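## Task

Too many parts came off when the shaft was withdrawn too far. Thread every white spacer back onto the shaft so that they sit between the two blocks, then drive the shaft fully home into the large housing block. The green spacer must stay off the shaft.

## Robot and tools

Robot: two six-joint yam_ultra arms, left_arm and right_arm, each ending in a two-finger parallel gripper with a wrist camera. left_arm's base stands at about (+0.047, +0.286, +0.041) m and right_arm's at (+0.018, -0.223, +0.040) m, each turned only about 1.4 degrees about z. A camera stand sits behind the arms.

Frames: the scene frame has its origin at table-top height, midway between the nominal bases; +z is up, +x reaches out over the table, and +y points toward left_arm (image left/right need not match). Fixed cameras and the table use the scene frame. Everything about a hand (reported position and quat_wxyz, targets, offsets, wrist-camera poses) uses that arm's own base frame. A gripper's fingers point along its +z and separate along its y. end_effector_position is the spot between the pads, roughly 1 cm short of the fingertips. Reported poses can be a few cm off, more at long reach.

execute_actions(actions, cameras): actions is a list of actions; each action is a list of up to 15 rows, one per 1/30 s step; if fewer than 15 rows, the last repeats. Every row is one flat list of 14 numbers in [-1, 1] covering both arms: left dx, dy, dz, rx, ry, rz, opening, then right dx, dy, dz, rx, ry, rz, opening. The first six per arm are an offset (not a pose) from that arm's Hand target as it was when the action began, along the arm's base axes; every row counts from that same start, so rows do not stack, but repeated actions or calls do. Scale: 1.0 = 0.6 m for dx/dy/dz and 180 degrees for the rotation vector rx, ry, rz, which turns the hand about its Hand target point. A translation longer than 1.0 is shortened. opening is absolute: +1 = fully open (0.094 m), -1 = closed. An arm with all six offsets 0 just re-requests its Hand target; always write the opening you want, since 0 means half open. An empty actions list returns camera images and the scene number and task.

move(target, speed, blend, opening_speed, grip_force, blocking, cameras): target is one 14-number row as above, or a list of up to 15 such rows; every row is an offset from the Hand targets at the move's start, not from the row before. speed is m/s per arm path, 0.002 to 2.9 (default 0.25), one value or one per row; rotation limit is twice that in rad/s. blend (m) rounds corners of a list; 0 stops at each row. opening_speed: rate of opening change per second on the -1..+1 scale, at least 0.2. grip_force: newtons per pad, 10 to 50 (full), one value or one per arm; it persists; below 50 closing is slow. blocking=false returns after about 0.5 s while motion continues. A move lasts 0.5 to 10 s and does not avoid obstacles or the other arm. The result adds a move: line: done, off_target, moving, held or fault, plus limits=paced (pose clipped) or limits=held (steps withheld). done means within 10 mm and 2 degrees.

wait(seconds 0-10, cameras) runs the scene holding commands. stop(cameras) brakes a running move. zoom_image(camera, region=[x0, y0, x1, y1] pixels, at most 504 by 504) enlarges part of the latest image from cam_high, cam_low, cam_left_wrist or cam_right_wrist. read_manual(section) gives only licence texts. finished_scene(scene=1 or 2) ends the scene irreversibly; call it only once the goal holds without the robot.

Cameras: cam_high and cam_low are fixed, 896x504; cam_left_wrist and cam_right_wrist are fisheye, 672x504. Wrist images can lag while the arm moves.

Results: per arm, end_effector_position (m), end_effector_quat_wxyz, Hand target (the commanded pose after clipping, the base for the next offsets), Tool commands, grip_measured (opening on the -1..+1 scale; empty it may read up to 2.5 mm wide; on a gripped part it can read below the part size), Joint positions (last number = opening in m), joint torques (include gravity; noisy), joint velocities (omitted if all within noise), motor temperatures, and for action calls some per-step positions.

Behaviour to expect: each step the commanded orientation is clipped to within 40 degrees of the current one. Friction and load leave the hand up to a few cm short; a following zero command asks again, or send the gap as an extra offset. A blocked arm keeps pressing; to release, command its target back past the gripper. Faster moves lag and overshoot more and hit harder. Keep paths away from an arm's own base, which can flip its shoulder. Loose objects may occasionally get nudged.

Avoid: letting anything fall from the table or resting it off the table; dropping parts or releasing them while moving; fast impacts or heavy shoves on fixed or heavy items; any contact or squeeze between the two arms, including one gripper closing on the other's fingers; straining a wrist-camera cable; arm fault stops. Motor heat rises when holding loads, reaching far or pushing on an unreachable target: MOTOR HOT appears at 75 °C, at 90 °C the arm folds and goes idle, at 100 °C it collapses. Close slowly on fragile parts; to release, command an opening clearly above grip_measured.

Each tool is called after "Emit:" by a JSON object that holds its "name" and its "arguments", one argument or row to a line.

## Session

Emit:
{"name": "execute_actions", "arguments": {
  "actions": []
}}

Scene clock: 0.00 s.
left_arm: end_effector_position=(+0.3844, +0.0627, +0.1144) grip_measured=+1.000 end_effector_quat_wxyz=(+0.588, -0.126, +0.784, +0.153) | right_arm: end_effector_position=(+0.3884, -0.0360, +0.1176) grip_measured=+1.000 end_effector_quat_wxyz=(+0.638, +0.111, +0.759, -0.075)
Joint positions: left_arm=[-0.037 1.512 0.354 0.865 -0.434 -0.03 0.094] | right_arm=[0.042 1.59 0.288 1.118 0.299 0.083 0.094]
Joint velocities: within noise
Joint torques (N m): no reading
Motor temperatures (°C): left_arm=[24 27 27 29 25 27 25] | right_arm=[27 24 25 29 27 26 24]
Heat: left arm: 29 °C; right arm: 29 °C.
Hand target: left_arm +0.3863, +0.0630, +0.1201; +0.594, -0.128, +0.779, +0.153 | right_arm +0.3883, -0.0361, +0.1161; +0.634, +0.111, +0.761, -0.076
Tool commands: left_gripper/opening=+1.0 right_gripper/opening=+1.0

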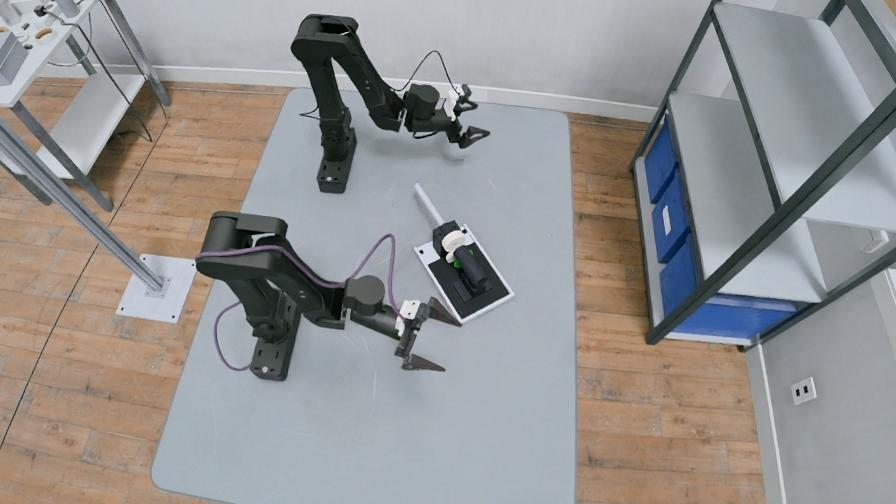

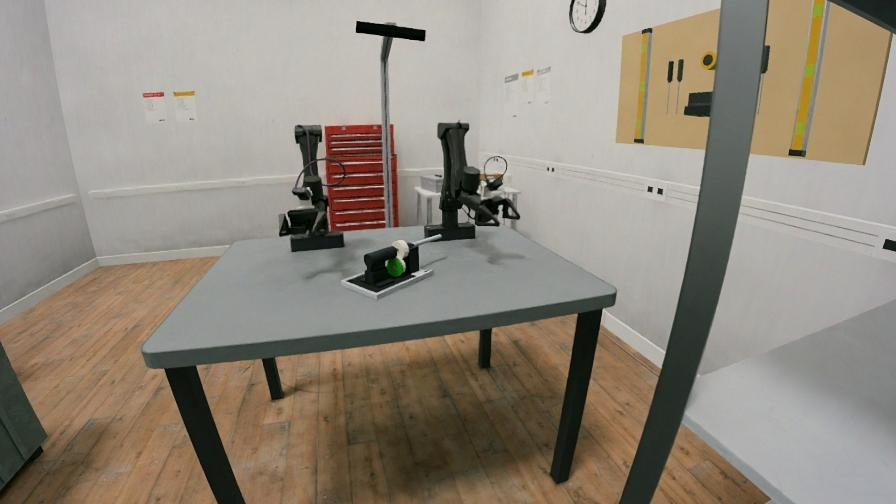

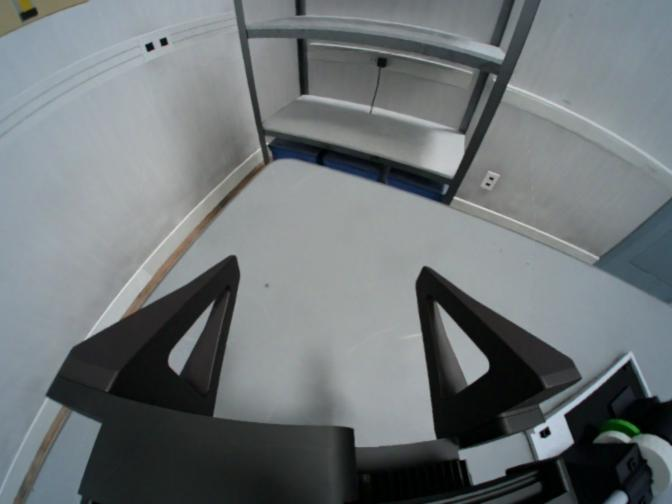

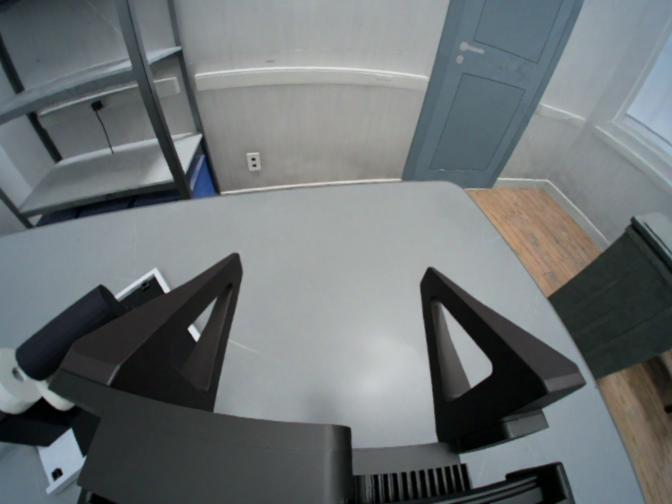

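Emit:
{"name": "zoom_image", "arguments": {
  "camera": "cam_high",
  "region": [400, 170, 530, 340]
}}

Emit:
{"name": "zoom_image", "arguments": {
  "camera": "cam_low",
  "region": [330, 220, 460, 310]
}}

Emit:
{"name": "zoom_image", "arguments": {
  "camera": "cam_left_wrist",
  "region": [500, 340, 672, 504]
}}

Emit:
{"name": "zoom_image", "arguments": {
  "camera": "cam_right_wrist",
  "region": [0, 250, 220, 504]
}}

Scaled by 2.965 from the camera's 896x504 image, which has a finer 1280x720 frame.

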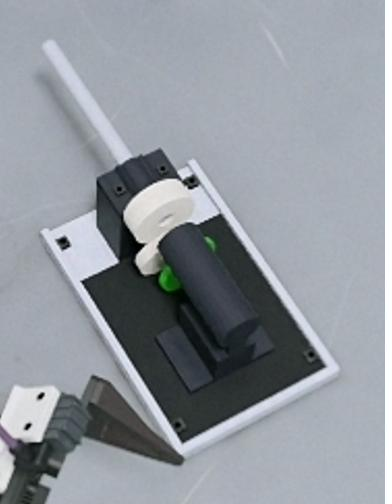

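Scaled by 3.877 from the camera's 896x504 image, which has a finer 1280x720 frame.

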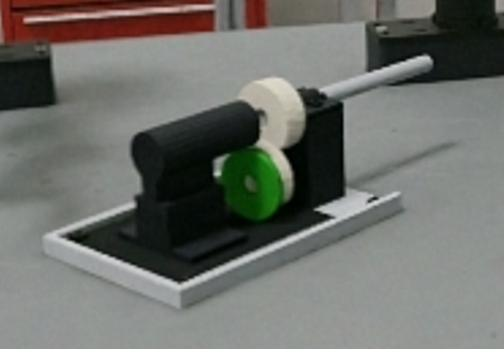

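Scaled by 2.930 from the camera's 672x504 image, which has a finer 960x720 frame.

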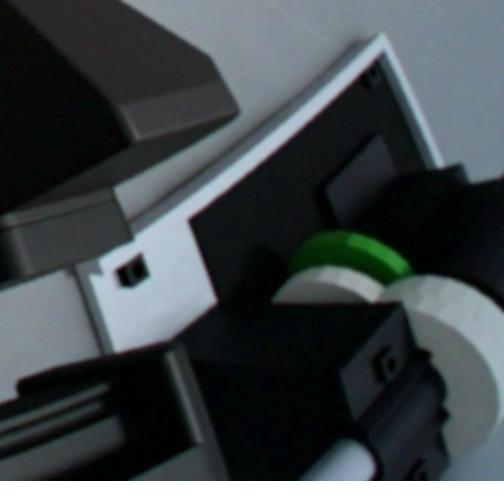

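Scaled by 1.984 from the camera's 672x504 image, which has a finer 960x720 frame.

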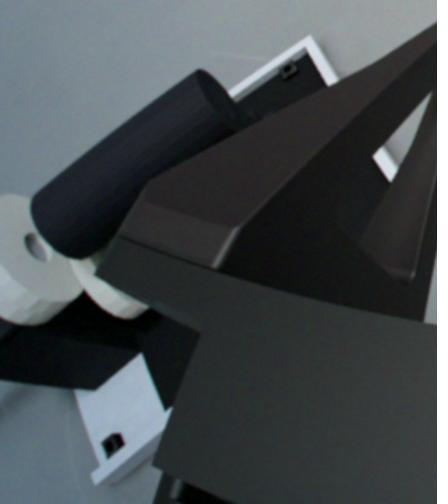

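Emit:
{"name": "move", "arguments": {
  "target": [-0.15,-0.08,0.22,0,0,-0.2,1,-0.15,0.15,0.2,0,0,0.17,1],
  "cameras": ["all"]
}}

Scene clock: 6.57 s.
left_arm: end_effector_position=(+0.2963, +0.0153, +0.2397) grip_measured=+1.000 end_effector_quat_wxyz=(+0.606, +0.113, +0.787, -0.041) | right_arm: end_effector_position=(+0.2991, +0.0515, +0.2287) grip_measured=+1.000 end_effector_quat_wxyz=(+0.629, -0.085, +0.767, +0.093)
Joint positions: left_arm=[0.38 0.699 0.541 -0.158 0.567 0.25 0.094] | right_arm=[0.042 0.631 0.4 0.035 -0.212 -0.005 0.094]
Joint torques (N m): left_arm=[0.51 -0.24 9.69 1.51 0.19 0.07] | right_arm=[0.18 -0.18 9.03 1.51 -0.17 -0.14]
Heat: left arm: 30 °C; right arm: 31 °C.
Hand target: left_arm +0.2963, +0.0151, +0.2520; +0.612, +0.119, +0.781, -0.038 | right_arm +0.2983, +0.0539, +0.2361; +0.632, -0.094, +0.764, +0.094
Off the commanded pose: left_arm 0.012 m, 1 deg | right_arm 0.008 m, 1 deg.
move: off_target (left_arm)
camera_calibration:
cam_left_wrist: T_world_to_cam=[[-0.220664, -0.974857, 0.0310165, 0.0717602], [-0.809747, 0.165378, -0.562992, 0.38575], [0.543707, -0.149347, -0.82588, 0.148709], [0, 0, 0, 1]] pos_world=[0.247341, 0.0283707, 0.337764]
cam_right_wrist: T_world_to_cam=[[0.262505, -0.962438, 0.0693097, -0.0463312], [-0.755103, -0.249611, -0.606229, 0.390371], [0.600758, 0.106802, -0.792264, 0.103416], [0, 0, 0, 1]] pos_world=[0.244804, 0.0418051, 0.321798]

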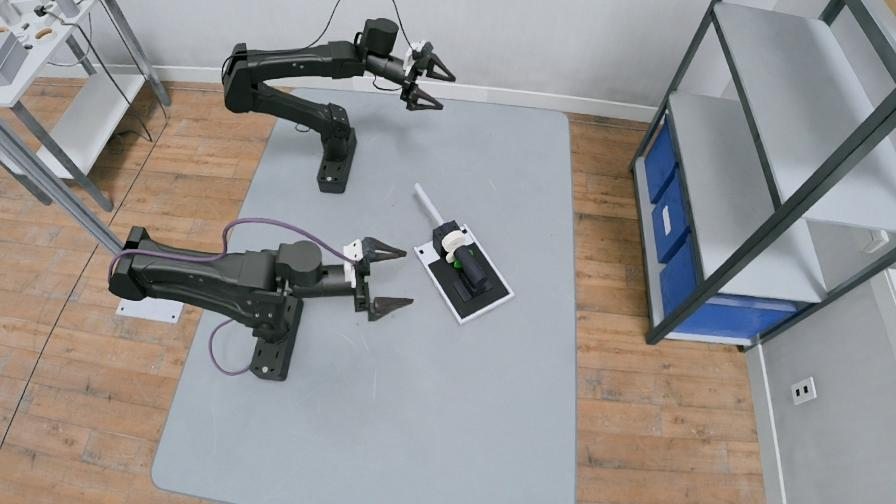

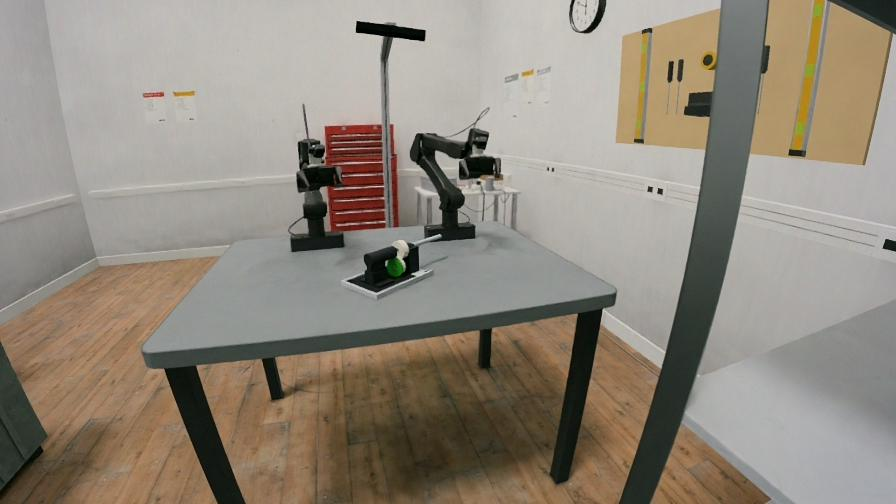

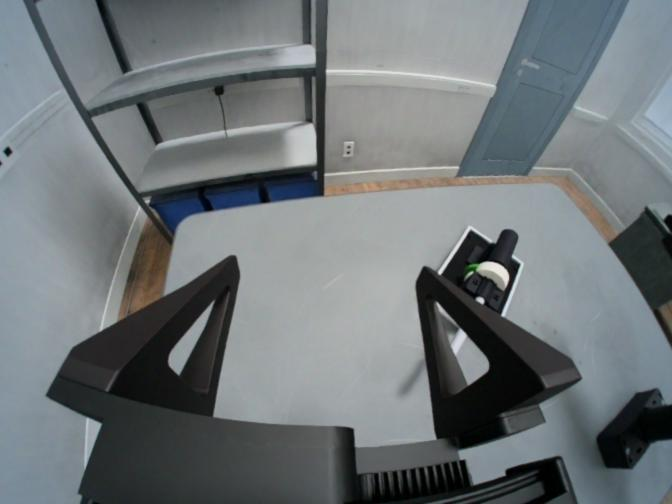

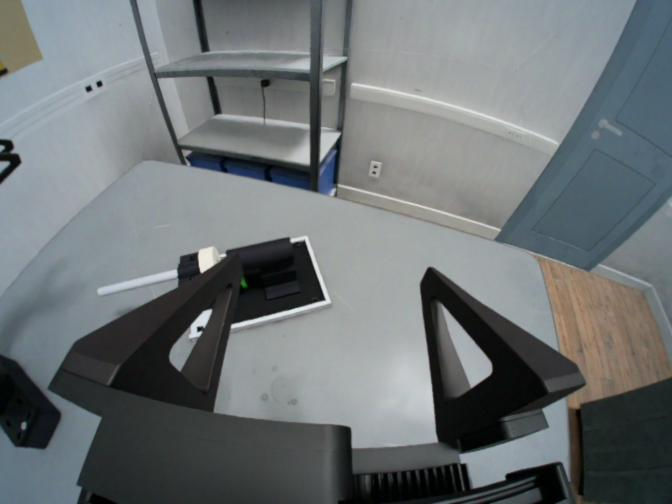

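Emit:
{"name": "zoom_image", "arguments": {
  "camera": "cam_right_wrist",
  "region": [90, 220, 340, 350]
}}

Emit:
{"name": "zoom_image", "arguments": {
  "camera": "cam_left_wrist",
  "region": [400, 210, 550, 360]
}}

Scaled by 2.016 from the camera's 672x504 image, which has a finer 960x720 frame.

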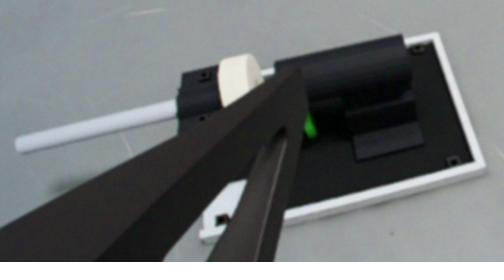

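Scaled by 3.360 from the camera's 672x504 image, which has a finer 960x720 frame.

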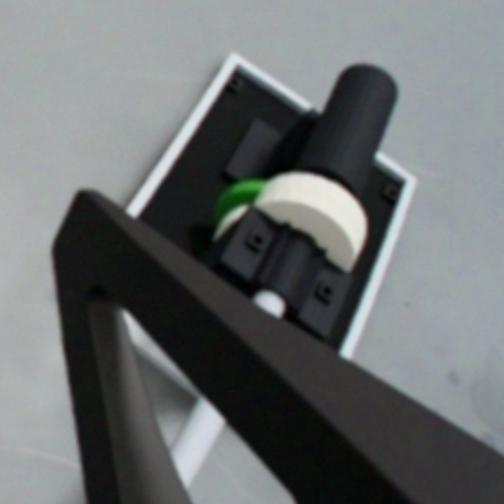

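Emit:
{"name": "move", "arguments": {
  "target": [0.22,-0.13,-0.02,0,0,-0.33,1,0.08,0.15,-0.03,0,0,0.06,1],
  "cameras": ["cam_left_wrist","cam_right_wrist","cam_high"]
}}

Scene clock: 11.07 s.
left_arm: end_effector_position=(+0.4261, -0.0612, +0.2360) grip_measured=+1.000 end_effector_quat_wxyz=(+0.511, +0.490, +0.626, -0.327) | right_arm: end_effector_position=(+0.3420, +0.1424, +0.2076) grip_measured=+1.000 end_effector_quat_wxyz=(+0.611, -0.170, +0.758, +0.153)
Joint positions: left_arm=[0.27 1.937 1.644 -1.039 1.296 1.419 0.094] | right_arm=[0.324 1.056 0.456 0.39 -0.139 -0.005 0.094]
Joint torques (N m): left_arm=[-0.4 -9.13 8.2 0.38 0.88 0.1] | right_arm=[0.62 -1.91 8.84 1.75 0.1 0.03]
Heat: left arm: 30 °C; right arm: 31 °C.
Hand target: left_arm +0.4282, -0.0630, +0.2400; +0.513, +0.490, +0.619, -0.336 | right_arm +0.3463, +0.1440, +0.2181; +0.620, -0.166, +0.751, +0.153
Off the commanded pose: left_arm 0.005 m, 1 deg | right_arm 0.011 m, 1 deg.
move: off_target (right_arm)
camera_calibration:
cam_left_wrist: T_world_to_cam=[[-0.949777, -0.312677, 0.0124891, 0.381562], [-0.265172, 0.783004, -0.562662, 0.307115], [0.166153, -0.537716, -0.826592, 0.200884], [0, 0, 0, 1]] pos_world=[0.410459, -0.0131479, 0.334086]
cam_right_wrist: T_world_to_cam=[[0.459305, -0.884544, 0.0813686, -0.0494278], [-0.691658, -0.413611, -0.59206, 0.431451], [0.557358, 0.215657, -0.801776, 0.0526145], [0, 0, 0, 1]] pos_world=[0.291794, 0.123385, 0.301652]
Images, in order (width x height): cam_high 896x504, cam_left_wrist 672x504, cam_right_wrist 672x504.

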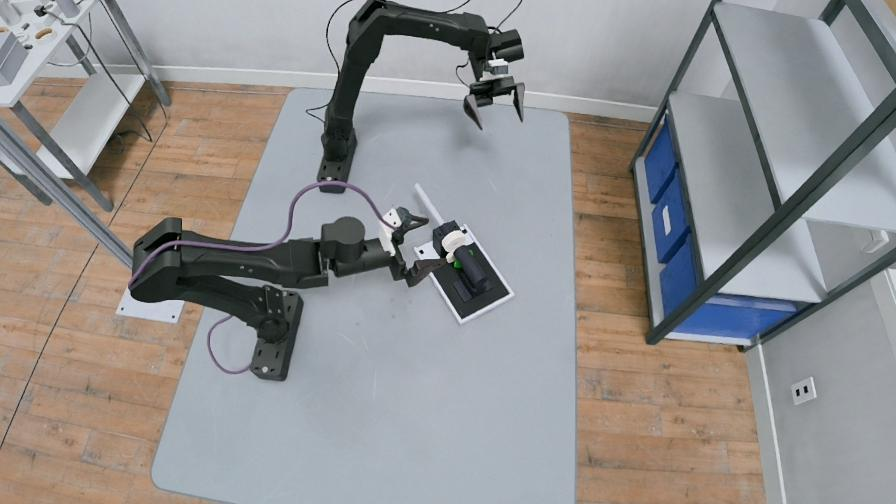

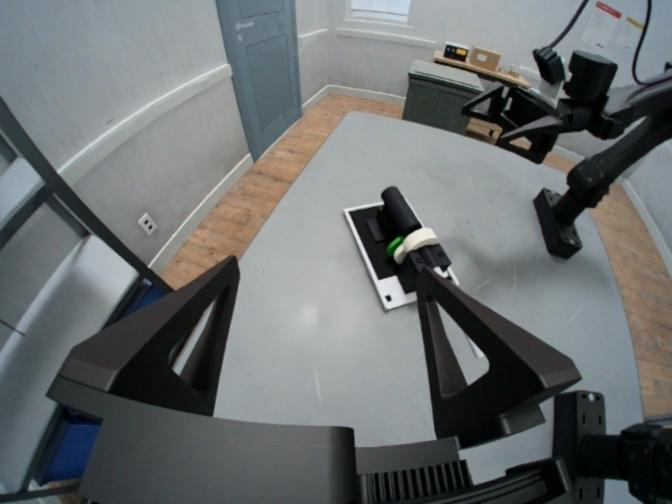

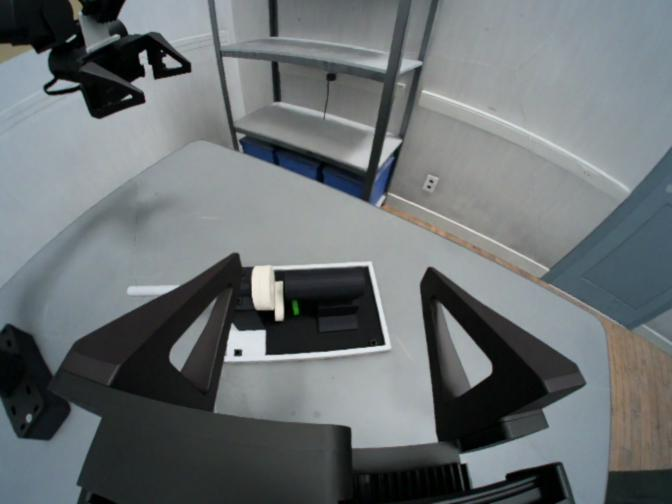

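Emit:
{"name": "zoom_image", "arguments": {
  "camera": "cam_left_wrist",
  "region": [340, 170, 480, 320]
}}

Emit:
{"name": "zoom_image", "arguments": {
  "camera": "cam_right_wrist",
  "region": [210, 240, 400, 380]
}}

Scaled by 3.360 from the camera's 672x504 image, which has a finer 960x720 frame.

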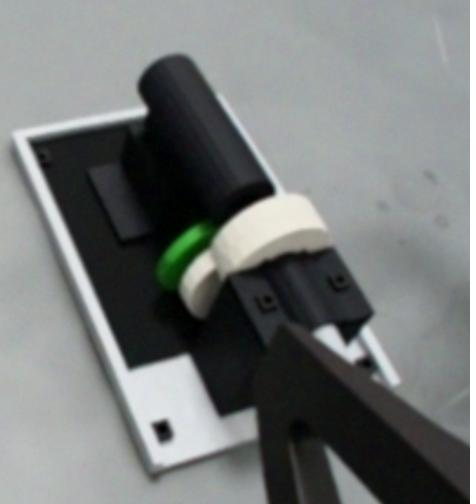

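Scaled by 2.653 from the camera's 672x504 image, which has a finer 960x720 frame.

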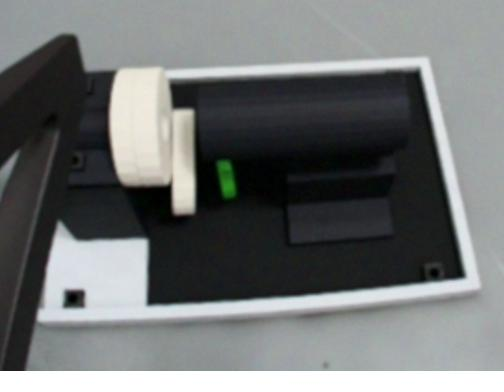

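Emit:
{"name": "move", "arguments": {
  "target": [0,0,0,0,0,0,1,-0.01,0.1,-0.09,0,0,0,1],
  "cameras": ["cam_low","cam_right_wrist"]
}}

Emit:
{"name": "zoom_image", "arguments": {
  "camera": "cam_right_wrist",
  "region": [210, 240, 460, 430]
}}

Scene clock: 13.23 s.
left_arm: end_effector_position=(+0.4253, -0.0615, +0.2358) grip_measured=+1.000 end_effector_quat_wxyz=(+0.510, +0.491, +0.625, -0.328) | right_arm: end_effector_position=(+0.3417, +0.2039, +0.1716) grip_measured=+1.000 end_effector_quat_wxyz=(+0.626, -0.169, +0.746, +0.154)
Joint positions: left_arm=[0.27 1.937 1.644 -1.047 1.296 1.425 0.094] | right_arm=[0.593 1.333 0.399 0.763 0.127 0.041 0.094]
Joint torques (N m): left_arm=[-0.34 -8.99 8.43 0.34 0.87 0.03] | right_arm=[0.75 -2.81 5.26 1.72 0.11 0.06]
Heat: left arm: 30 °C; right arm: 32 °C.
Hand target: left_arm +0.4282, -0.0630, +0.2400; +0.513, +0.490, +0.619, -0.336 | right_arm +0.3403, +0.2040, +0.1641; +0.620, -0.166, +0.751, +0.154
Off the commanded pose: left_arm 0.005 m, 1 deg | right_arm 0.008 m, 1 deg.
move: done
camera_calibration:
cam_right_wrist: T_world_to_cam=[[0.454754, -0.886354, 0.0870323, 0.00889444], [-0.6699, -0.404812, -0.622384, 0.43134], [0.586884, 0.224729, -0.777859, -0.00545385], [0, 0, 0, 1]] pos_world=[0.288111, 0.183721, 0.263443]
Images, in order (width x height): cam_low 896x504, cam_right_wrist 672x504.

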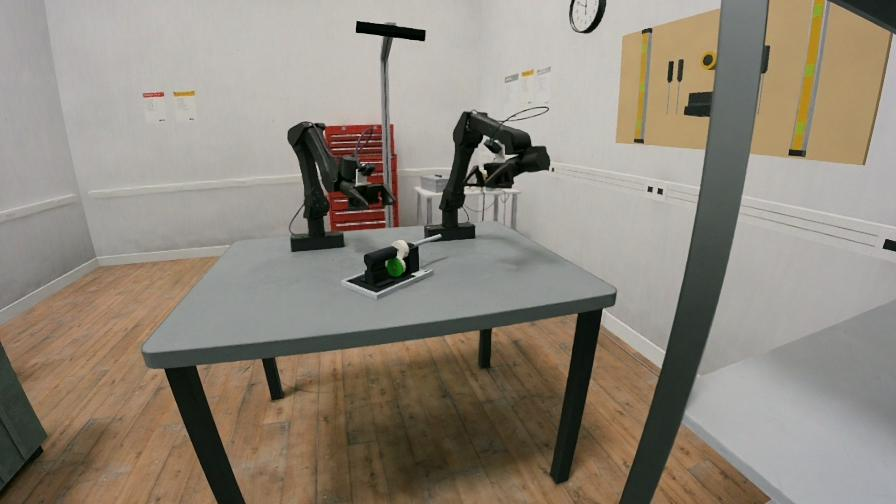

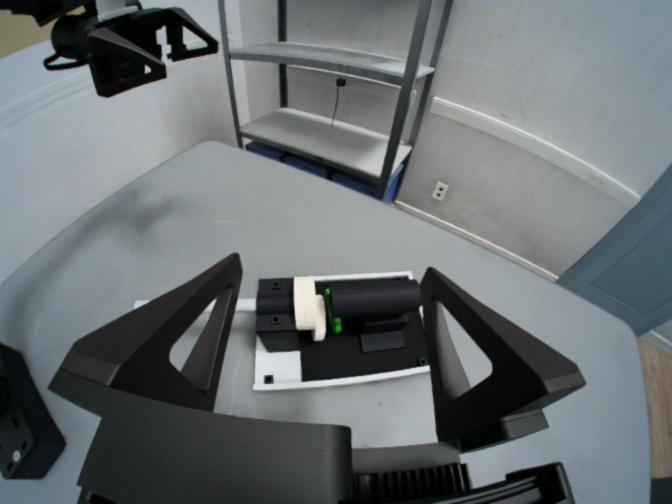

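Scaled by 2.016 from the camera's 672x504 image, which has a finer 960x720 frame.

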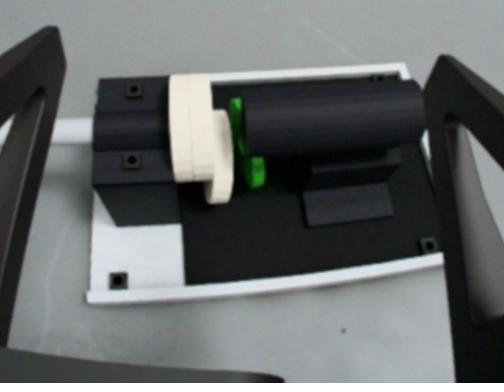

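Emit:
{"name": "zoom_image", "arguments": {
  "camera": "cam_low",
  "region": [360, 230, 440, 285]
}}

Emit:
{"name": "zoom_image", "arguments": {
  "camera": "cam_right_wrist",
  "region": [250, 260, 350, 350]
}}

Scaled by 6.300 from the camera's 896x504 image, which has a finer 1280x720 frame.

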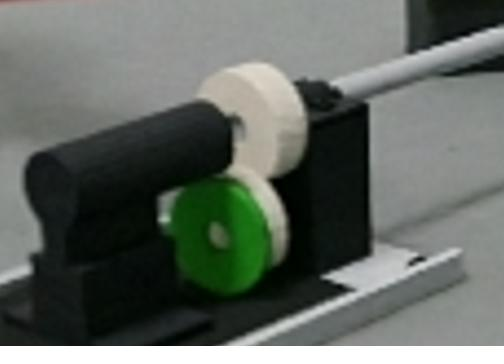

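Scaled by 5.040 from the camera's 672x504 image, which has a finer 960x720 frame.

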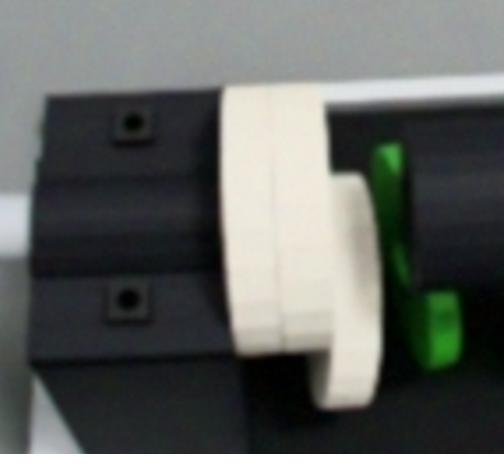

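Emit:
{"name": "move", "arguments": {
  "target": [0,0,0,0,0,0,1,-0.088,-0.104,-0.124,0,0,0.033,1],
  "cameras": ["cam_right_wrist","cam_high"]
}}

Emit:
{"name": "zoom_image", "arguments": {
  "camera": "cam_right_wrist",
  "region": [210, 190, 460, 380]
}}

Scene clock: 23.60 s.
left_arm: end_effector_position=(+0.4253, -0.0615, +0.2358) grip_measured=+1.000 end_effector_quat_wxyz=(+0.510, +0.491, +0.625, -0.328) | right_arm: end_effector_position=(+0.2905, +0.1418, +0.0925) grip_measured=+1.000 end_effector_quat_wxyz=(+0.614, -0.199, +0.741, +0.184)
Joint positions: left_arm=[0.27 1.937 1.644 -1.047 1.296 1.425 0.094] | right_arm=[0.328 1.566 -0.006 1.388 -0.221 -0.012 0.094]
Joint torques (N m): left_arm=[-0.5 -8.88 8.43 0.33 0.86 0.02] | right_arm=[-0.55 -2.32 2.45 1.79 -0.2 -0.11]
Motor temperatures (°C): left_arm=[24 28 28 30 25 27 25] | right_arm=[27 24 26 34 27 26 24]
Heat: left arm: 30 °C; right arm: 34 °C.
Hand target: left_arm +0.4282, -0.0630, +0.2400; +0.513, +0.490, +0.619, -0.336 | right_arm +0.2875, +0.1416, +0.0897; +0.611, -0.205, +0.742, +0.185
Off the commanded pose: left_arm 0.005 m, 1 deg | right_arm 0.004 m, 1 deg.
move: done
camera_calibration:
cam_right_wrist: T_world_to_cam=[[0.53179, -0.84337, 0.076982, -0.0434574], [-0.64028, -0.45989, -0.615258, 0.32113], [0.554294, 0.277898, -0.784558, -0.0203942], [0, 0, 0, 1]] pos_world=[0.240028, 0.116702, 0.184923]
Images, in order (width x height): cam_high 896x504, cam_right_wrist 672x504.

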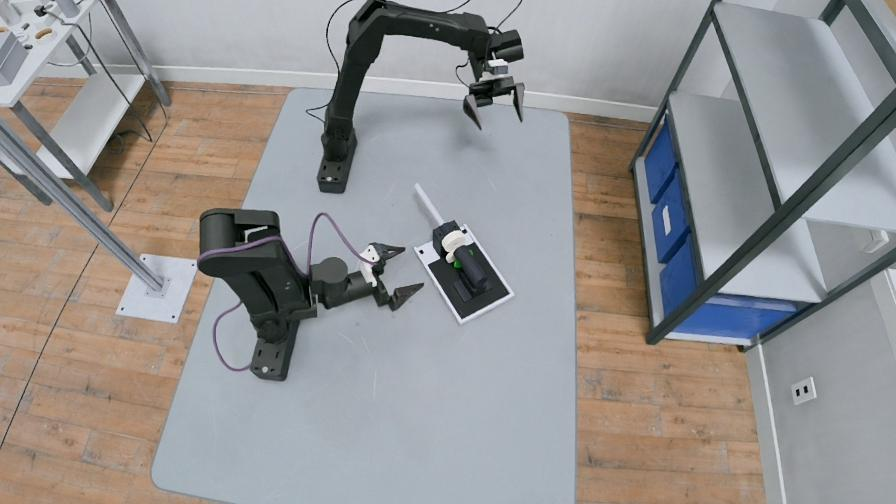

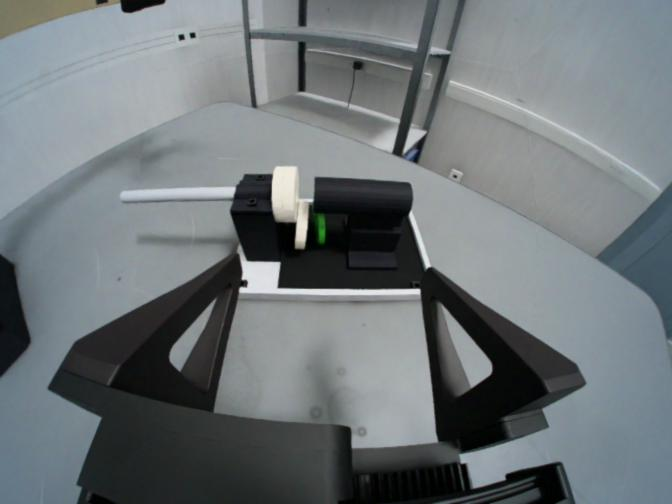

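Scaled by 2.016 from the camera's 672x504 image, which has a finer 960x720 frame.

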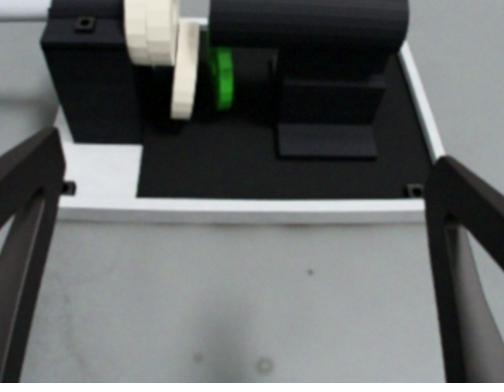

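Emit:
{"name": "zoom_image", "arguments": {
  "camera": "cam_right_wrist",
  "region": [220, 155, 420, 275]
}}

Scaled by 2.520 from the camera's 672x504 image, which has a finer 960x720 frame.

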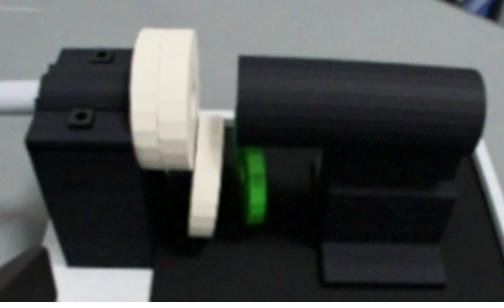

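Emit:
{"name": "move", "arguments": {
  "target": [0,0,0,0,0,0,1,0.069,0.0507,-0.126,-0.0277,0.0416,0,-0.45],
  "cameras": ["cam_right_wrist"]
}}

Emit:
{"name": "zoom_image", "arguments": {
  "camera": "cam_right_wrist",
  "region": [220, 155, 470, 345]
}}

Scene clock: 29.70 s.
left_arm: end_effector_position=(+0.4253, -0.0615, +0.2358) grip_measured=+1.000 end_effector_quat_wxyz=(+0.510, +0.491, +0.625, -0.328) | right_arm: end_effector_position=(+0.3266, +0.1707, +0.0129) grip_measured=-0.448 end_effector_quat_wxyz=(+0.545, -0.216, +0.792, +0.169)
Joint positions: left_arm=[0.27 1.937 1.644 -1.047 1.296 1.425 0.094] | right_arm=[0.404 2.05 0.212 1.478 -0.152 -0.022 0.026]
Joint torques (N m): left_arm=[-0.38 -8.83 8.43 0.36 0.87 0.05] | right_arm=[0.54 -4.36 2.32 1.87 0.05 -0.11]
Heat: left arm: 29 °C; right arm: 35 °C.
Hand target: left_arm +0.4282, -0.0630, +0.2400; +0.513, +0.490, +0.619, -0.336 | right_arm +0.3289, +0.1721, +0.0142; +0.552, -0.218, +0.787, +0.166
Off the commanded pose: left_arm 0.005 m, 1 deg | right_arm 0.003 m, 1 deg.
move: done
camera_calibration:
cam_right_wrist: T_world_to_cam=[[0.553056, -0.830357, 0.0680906, -0.04121], [-0.717649, -0.516309, -0.467338, 0.341631], [0.423213, 0.209599, -0.881453, -0.0551593], [0, 0, 0, 1]] pos_world=[0.291306, 0.153729, 0.113843]
Images, in order (width x height): cam_right_wrist 672x504.

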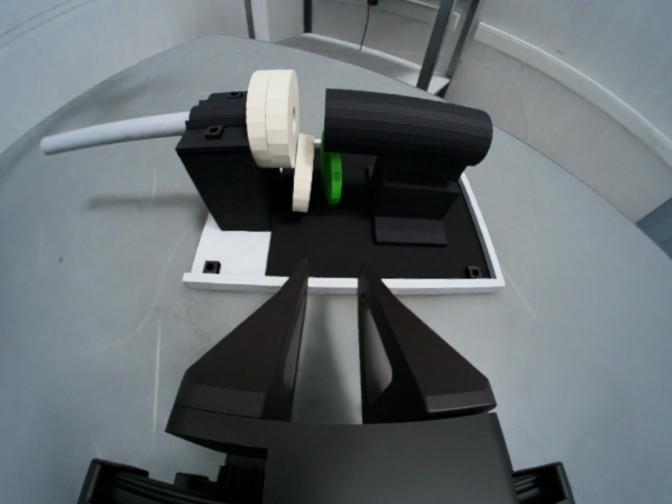

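Scaled by 2.016 from the camera's 672x504 image, which has a finer 960x720 frame.

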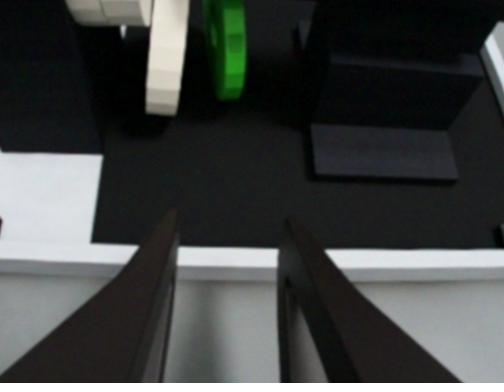

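Emit:
{"name": "move", "arguments": {
  "target": [0,0,0,0,0,0,1,0.07,0.0367,-0.028,0,0,0,-0.45],
  "speed": 0.08,
  "cameras": ["cam_right_wrist","cam_low"]
}}

Emit:
{"name": "zoom_image", "arguments": {
  "camera": "cam_right_wrist",
  "region": [240, 155, 440, 305]
}}

Scene clock: 32.20 s.
left_arm: end_effector_position=(+0.4253, -0.0615, +0.2358) grip_measured=+1.000 end_effector_quat_wxyz=(+0.510, +0.491, +0.625, -0.328) | right_arm: end_effector_position=(+0.3718, +0.1932, +0.0067) grip_measured=-0.448 end_effector_quat_wxyz=(+0.562, -0.216, +0.780, +0.170)
Joint positions: left_arm=[0.27 1.937 1.644 -1.047 1.296 1.425 0.094] | right_arm=[0.417 2.17 0.41 1.441 -0.139 -0.022 0.026]
Joint torques (N m): left_arm=[-0.35 -8.8 8.39 0.33 0.88 0.04] | right_arm=[0.65 -5.45 2.92 1.52 0.06 -0.07]
Heat: left arm: 29 °C; right arm: 35 °C.
Hand target: left_arm +0.4282, -0.0630, +0.2400; +0.513, +0.490, +0.619, -0.336 | right_arm +0.3708, +0.1940, -0.0027; +0.552, -0.218, +0.787, +0.166
Off the commanded pose: left_arm 0.005 m, 1 deg | right_arm 0.009 m, 2 deg.
move: done
camera_calibration:
cam_right_wrist: T_world_to_cam=[[0.550403, -0.831084, 0.0797268, -0.0460046], [-0.697784, -0.510341, -0.502643, 0.374509], [0.458427, 0.221024, -0.86081, -0.0999004], [0, 0, 0, 1]] pos_world=[0.332444, 0.174974, 0.105917]
Images, in order (width x height): cam_low 896x504, cam_right_wrist 672x504.

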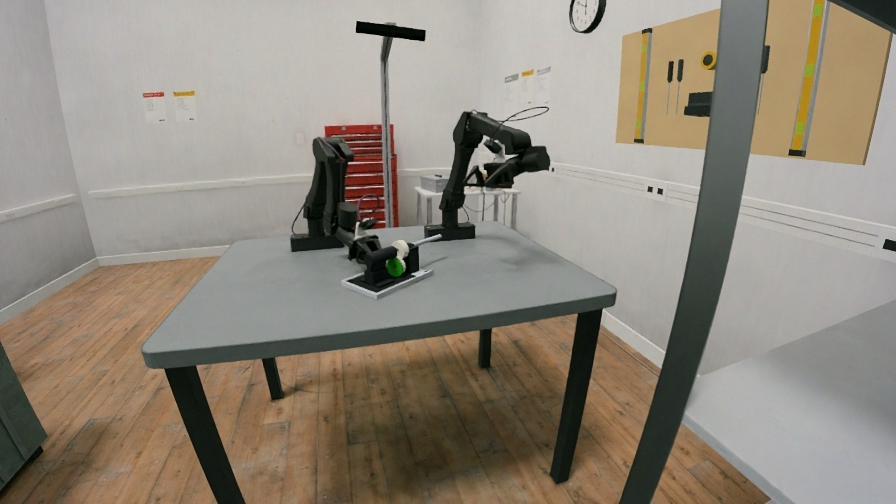

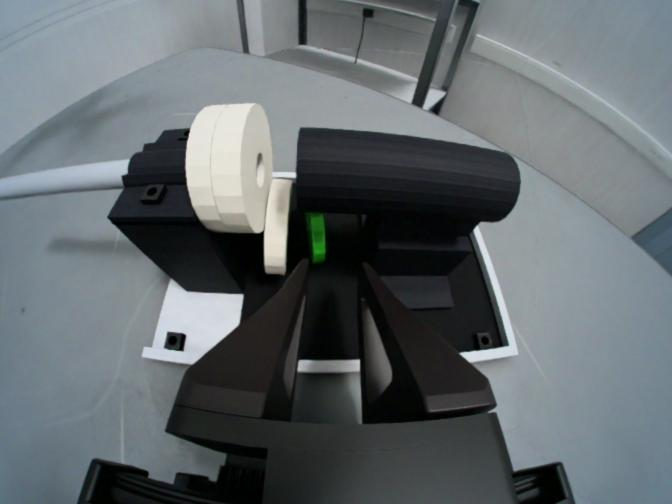

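Scaled by 2.520 from the camera's 672x504 image, which has a finer 960x720 frame.

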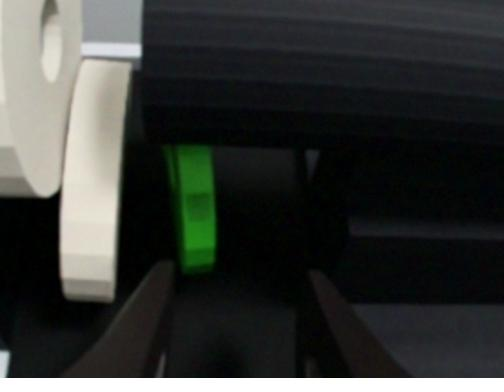

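Emit:
{"name": "move", "arguments": {
  "target": [
    [0,0,0,0,0,0,1,-0.0047,0.007,-0.012,0,0,0,-0.62],
    [0,0,0,0,0,0,1,0.0175,0.0218,-0.014,0,0,0,-0.62]
  ],
  "speed": 0.06,
  "cameras": ["cam_right_wrist","cam_low"]
}}

Emit:
{"name": "zoom_image", "arguments": {
  "camera": "cam_right_wrist",
  "region": [240, 155, 440, 305]
}}

Scene clock: 37.33 s.
left_arm: end_effector_position=(+0.4253, -0.0615, +0.2358) grip_measured=+1.000 end_effector_quat_wxyz=(+0.510, +0.491, +0.625, -0.328) | right_arm: end_effector_position=(+0.3825, +0.2063, -0.0005) grip_measured=-0.618 end_effector_quat_wxyz=(+0.564, -0.219, +0.778, +0.168)
Joint positions: left_arm=[0.27 1.937 1.644 -1.047 1.296 1.425 0.094] | right_arm=[0.446 2.223 0.478 1.43 -0.112 -0.022 0.018]
Joint torques (N m): left_arm=[-0.16 -8.92 8.43 0.35 0.86 0.05] | right_arm=[0.65 -5.81 3.02 1.5 0.05 0.03]
Heat: left arm: 29 °C; right arm: 35 °C.
Hand target: left_arm +0.4282, -0.0630, +0.2400; +0.513, +0.490, +0.619, -0.336 | right_arm +0.3814, +0.2070, -0.0110; +0.552, -0.218, +0.787, +0.166
Off the commanded pose: left_arm 0.005 m, 1 deg | right_arm 0.011 m, 2 deg.
move: off_target (right_arm)
camera_calibration:
cam_right_wrist: T_world_to_cam=[[0.552165, -0.829011, 0.0886218, -0.0416491], [-0.692786, -0.515356, -0.504436, 0.384143], [0.463855, 0.217136, -0.858889, -0.115205], [0, 0, 0, 1]] pos_world=[0.342564, 0.188458, 0.0985185]
Images, in order (width x height): cam_low 896x504, cam_right_wrist 672x504.

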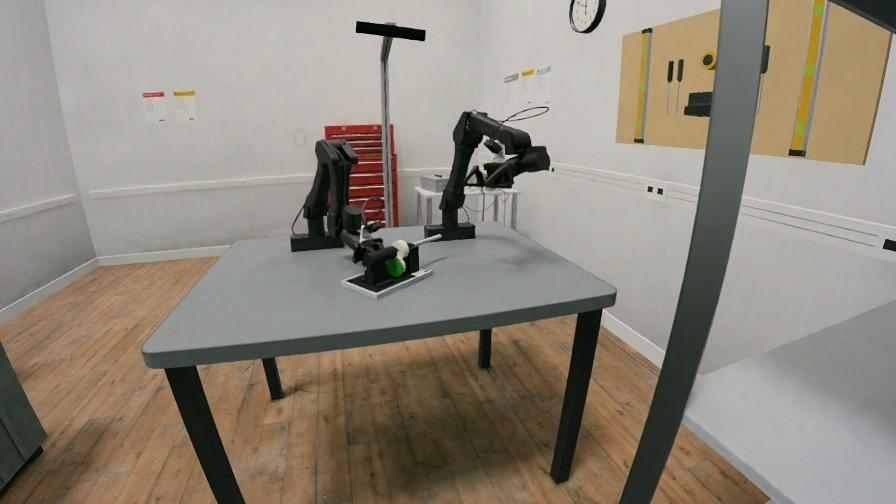

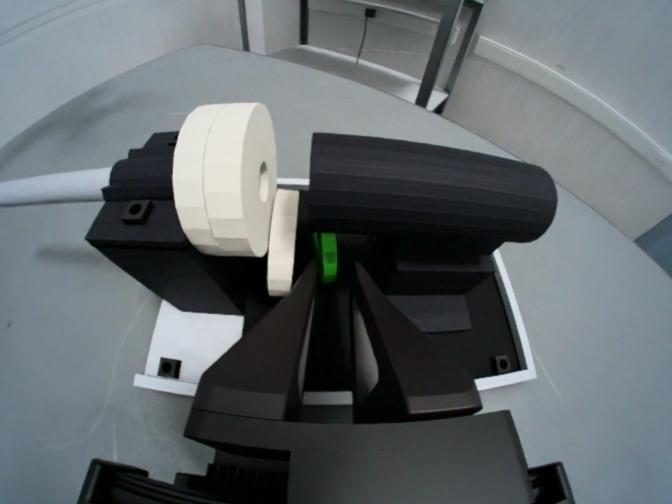

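Scaled by 2.520 from the camera's 672x504 image, which has a finer 960x720 frame.

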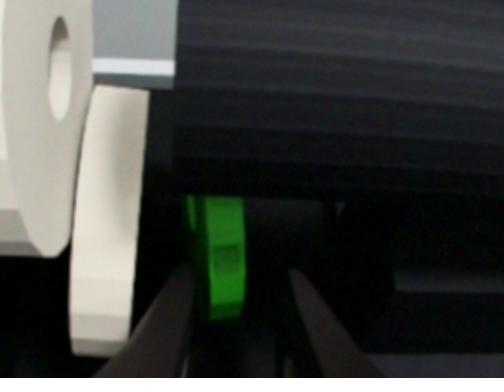

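Emit:
{"name": "move", "arguments": {
  "target": [
    [0,0,0,0,0,0,1,0.007,0.0045,0.0,0,0,0,-0.62],
    [0,0,0,0,0,0,1,0.007,0.0045,0.0,0,0,0,-0.95]
  ],
  "speed": 0.06,
  "grip_force": [50,25],
  "cameras": ["cam_right_wrist"]
}}

Emit:
{"name": "zoom_image", "arguments": {
  "camera": "cam_right_wrist",
  "region": [240, 155, 440, 305]
}}

Scene clock: 39.77 s.
left_arm: end_effector_position=(+0.4253, -0.0615, +0.2358) grip_measured=+1.000 end_effector_quat_wxyz=(+0.510, +0.491, +0.625, -0.328) | right_arm: end_effector_position=(+0.3868, +0.2086, +0.0000) grip_measured=-0.861 end_effector_quat_wxyz=(+0.564, -0.219, +0.778, +0.167)
Joint positions: left_arm=[0.27 1.937 1.644 -1.047 1.296 1.425 0.094] | right_arm=[0.448 2.223 0.497 1.412 -0.108 -0.022 0.007]
Joint torques (N m): left_arm=[-0.23 -8.88 8.38 0.32 0.89 0.06] | right_arm=[0.66 -5.76 3.23 1.49 0.04 0.03]
Heat: left arm: 29 °C; right arm: 35 °C.
Hand target: left_arm +0.4282, -0.0630, +0.2400; +0.513, +0.490, +0.619, -0.336 | right_arm +0.3857, +0.2098, -0.0110; +0.552, -0.218, +0.787, +0.166
Off the commanded pose: left_arm 0.005 m, 1 deg | right_arm 0.011 m, 2 deg.
grip_force (N): 50, 25
move: off_target (right_arm); target 2's new opening was sent with right_arm's hand 0.011 m and 2 deg from that target
camera_calibration:
cam_right_wrist: T_world_to_cam=[[0.55068, -0.829853, 0.0899772, -0.0413515], [-0.693032, -0.514626, -0.504844, 0.388512], [0.465251, 0.21565, -0.858508, -0.117459], [0, 0, 0, 1]] pos_world=[0.346671, 0.190953, 0.099019]
Images, in order (width x height): cam_right_wrist 672x504.

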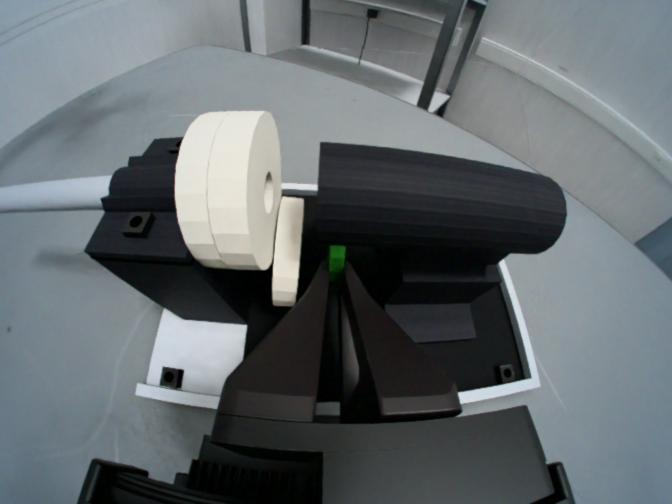

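Scaled by 2.520 from the camera's 672x504 image, which has a finer 960x720 frame.

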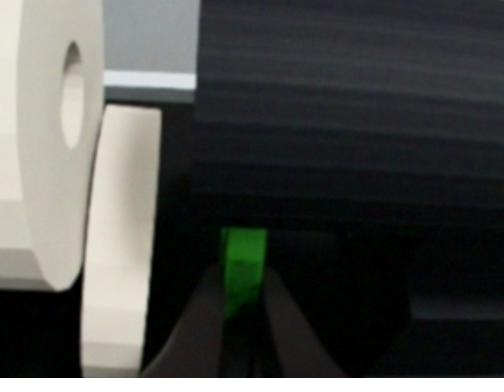

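Emit:
{"name": "move", "arguments": {
  "target": [
    [0,0,0,0,0,0,1,0,0,0.005,0,0,0,-0.95],
    [0,0,0,0,0,0,1,-0.0943,-0.0629,0.005,0,0,0,-0.95],
    [0,0,0,0,0,0,1,-0.11,-0.15,0.15,0,0,0,-0.95]
  ],
  "speed": [0.05,0.08,0.2],
  "blend": [0.003,0.02,0],
  "cameras": ["cam_right_wrist","cam_low"]
}}

Emit:
{"name": "zoom_image", "arguments": {
  "camera": "cam_right_wrist",
  "region": [150, 60, 450, 300]
}}

Scene clock: 43.80 s.
left_arm: end_effector_position=(+0.4253, -0.0615, +0.2358) grip_measured=+1.000 end_effector_quat_wxyz=(+0.510, +0.491, +0.625, -0.328) | right_arm: end_effector_position=(+0.3157, +0.1174, +0.0704) grip_measured=-0.861 end_effector_quat_wxyz=(+0.544, -0.209, +0.796, +0.164)
Joint positions: left_arm=[0.27 1.937 1.644 -1.047 1.296 1.425 0.094] | right_arm=[0.163 1.436 0.143 0.905 -0.361 -0.107 0.007]
Joint torques (N m): left_arm=[-0.38 -8.91 8.51 0.38 0.86 0.04] | right_arm=[-0.36 -4.33 6.05 1.5 -0.27 -0.16]
Heat: left arm: 29 °C; right arm: 35 °C.
Hand target: left_arm +0.4282, -0.0630, +0.2400; +0.513, +0.490, +0.619, -0.336 | right_arm +0.3196, +0.1198, +0.0789; +0.552, -0.218, +0.787, +0.166
Off the commanded pose: left_arm 0.005 m, 1 deg | right_arm 0.010 m, 2 deg.
grip_force (N): 50, 25
move: done; blend cut to 0.0014 m at target 1
camera_calibration:
cam_right_wrist: T_world_to_cam=[[0.5388, -0.839783, 0.0667803, -0.0776332], [-0.729267, -0.504638, -0.462071, 0.335093], [0.421739, 0.200263, -0.884325, 0.0130165], [0, 0, 0, 1]] pos_world=[0.280711, 0.101299, 0.171532]
Images, in order (width x height): cam_low 896x504, cam_right_wrist 672x504.

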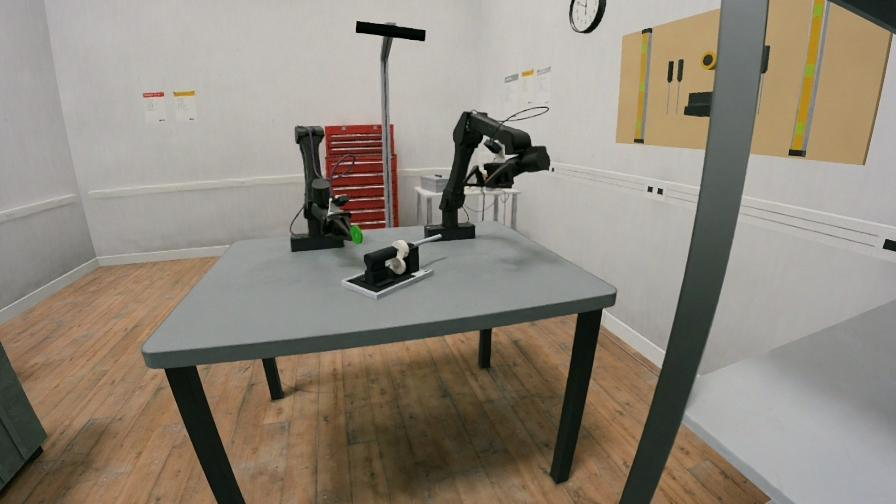

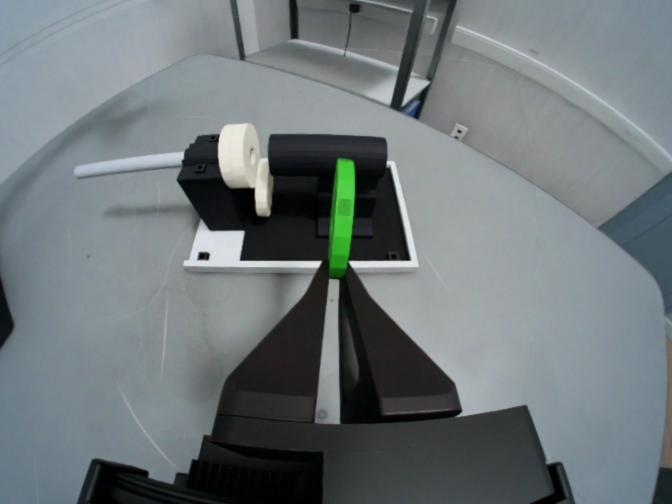

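Scaled by 1.680 from the camera's 672x504 image, which has a finer 960x720 frame.

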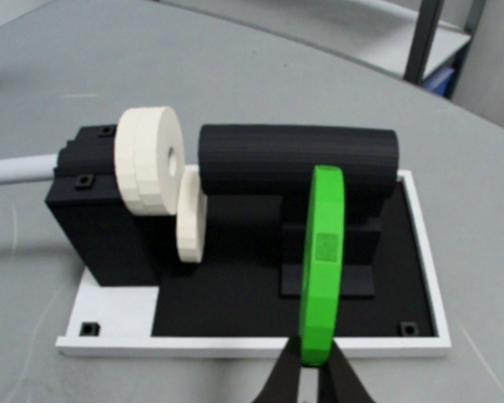

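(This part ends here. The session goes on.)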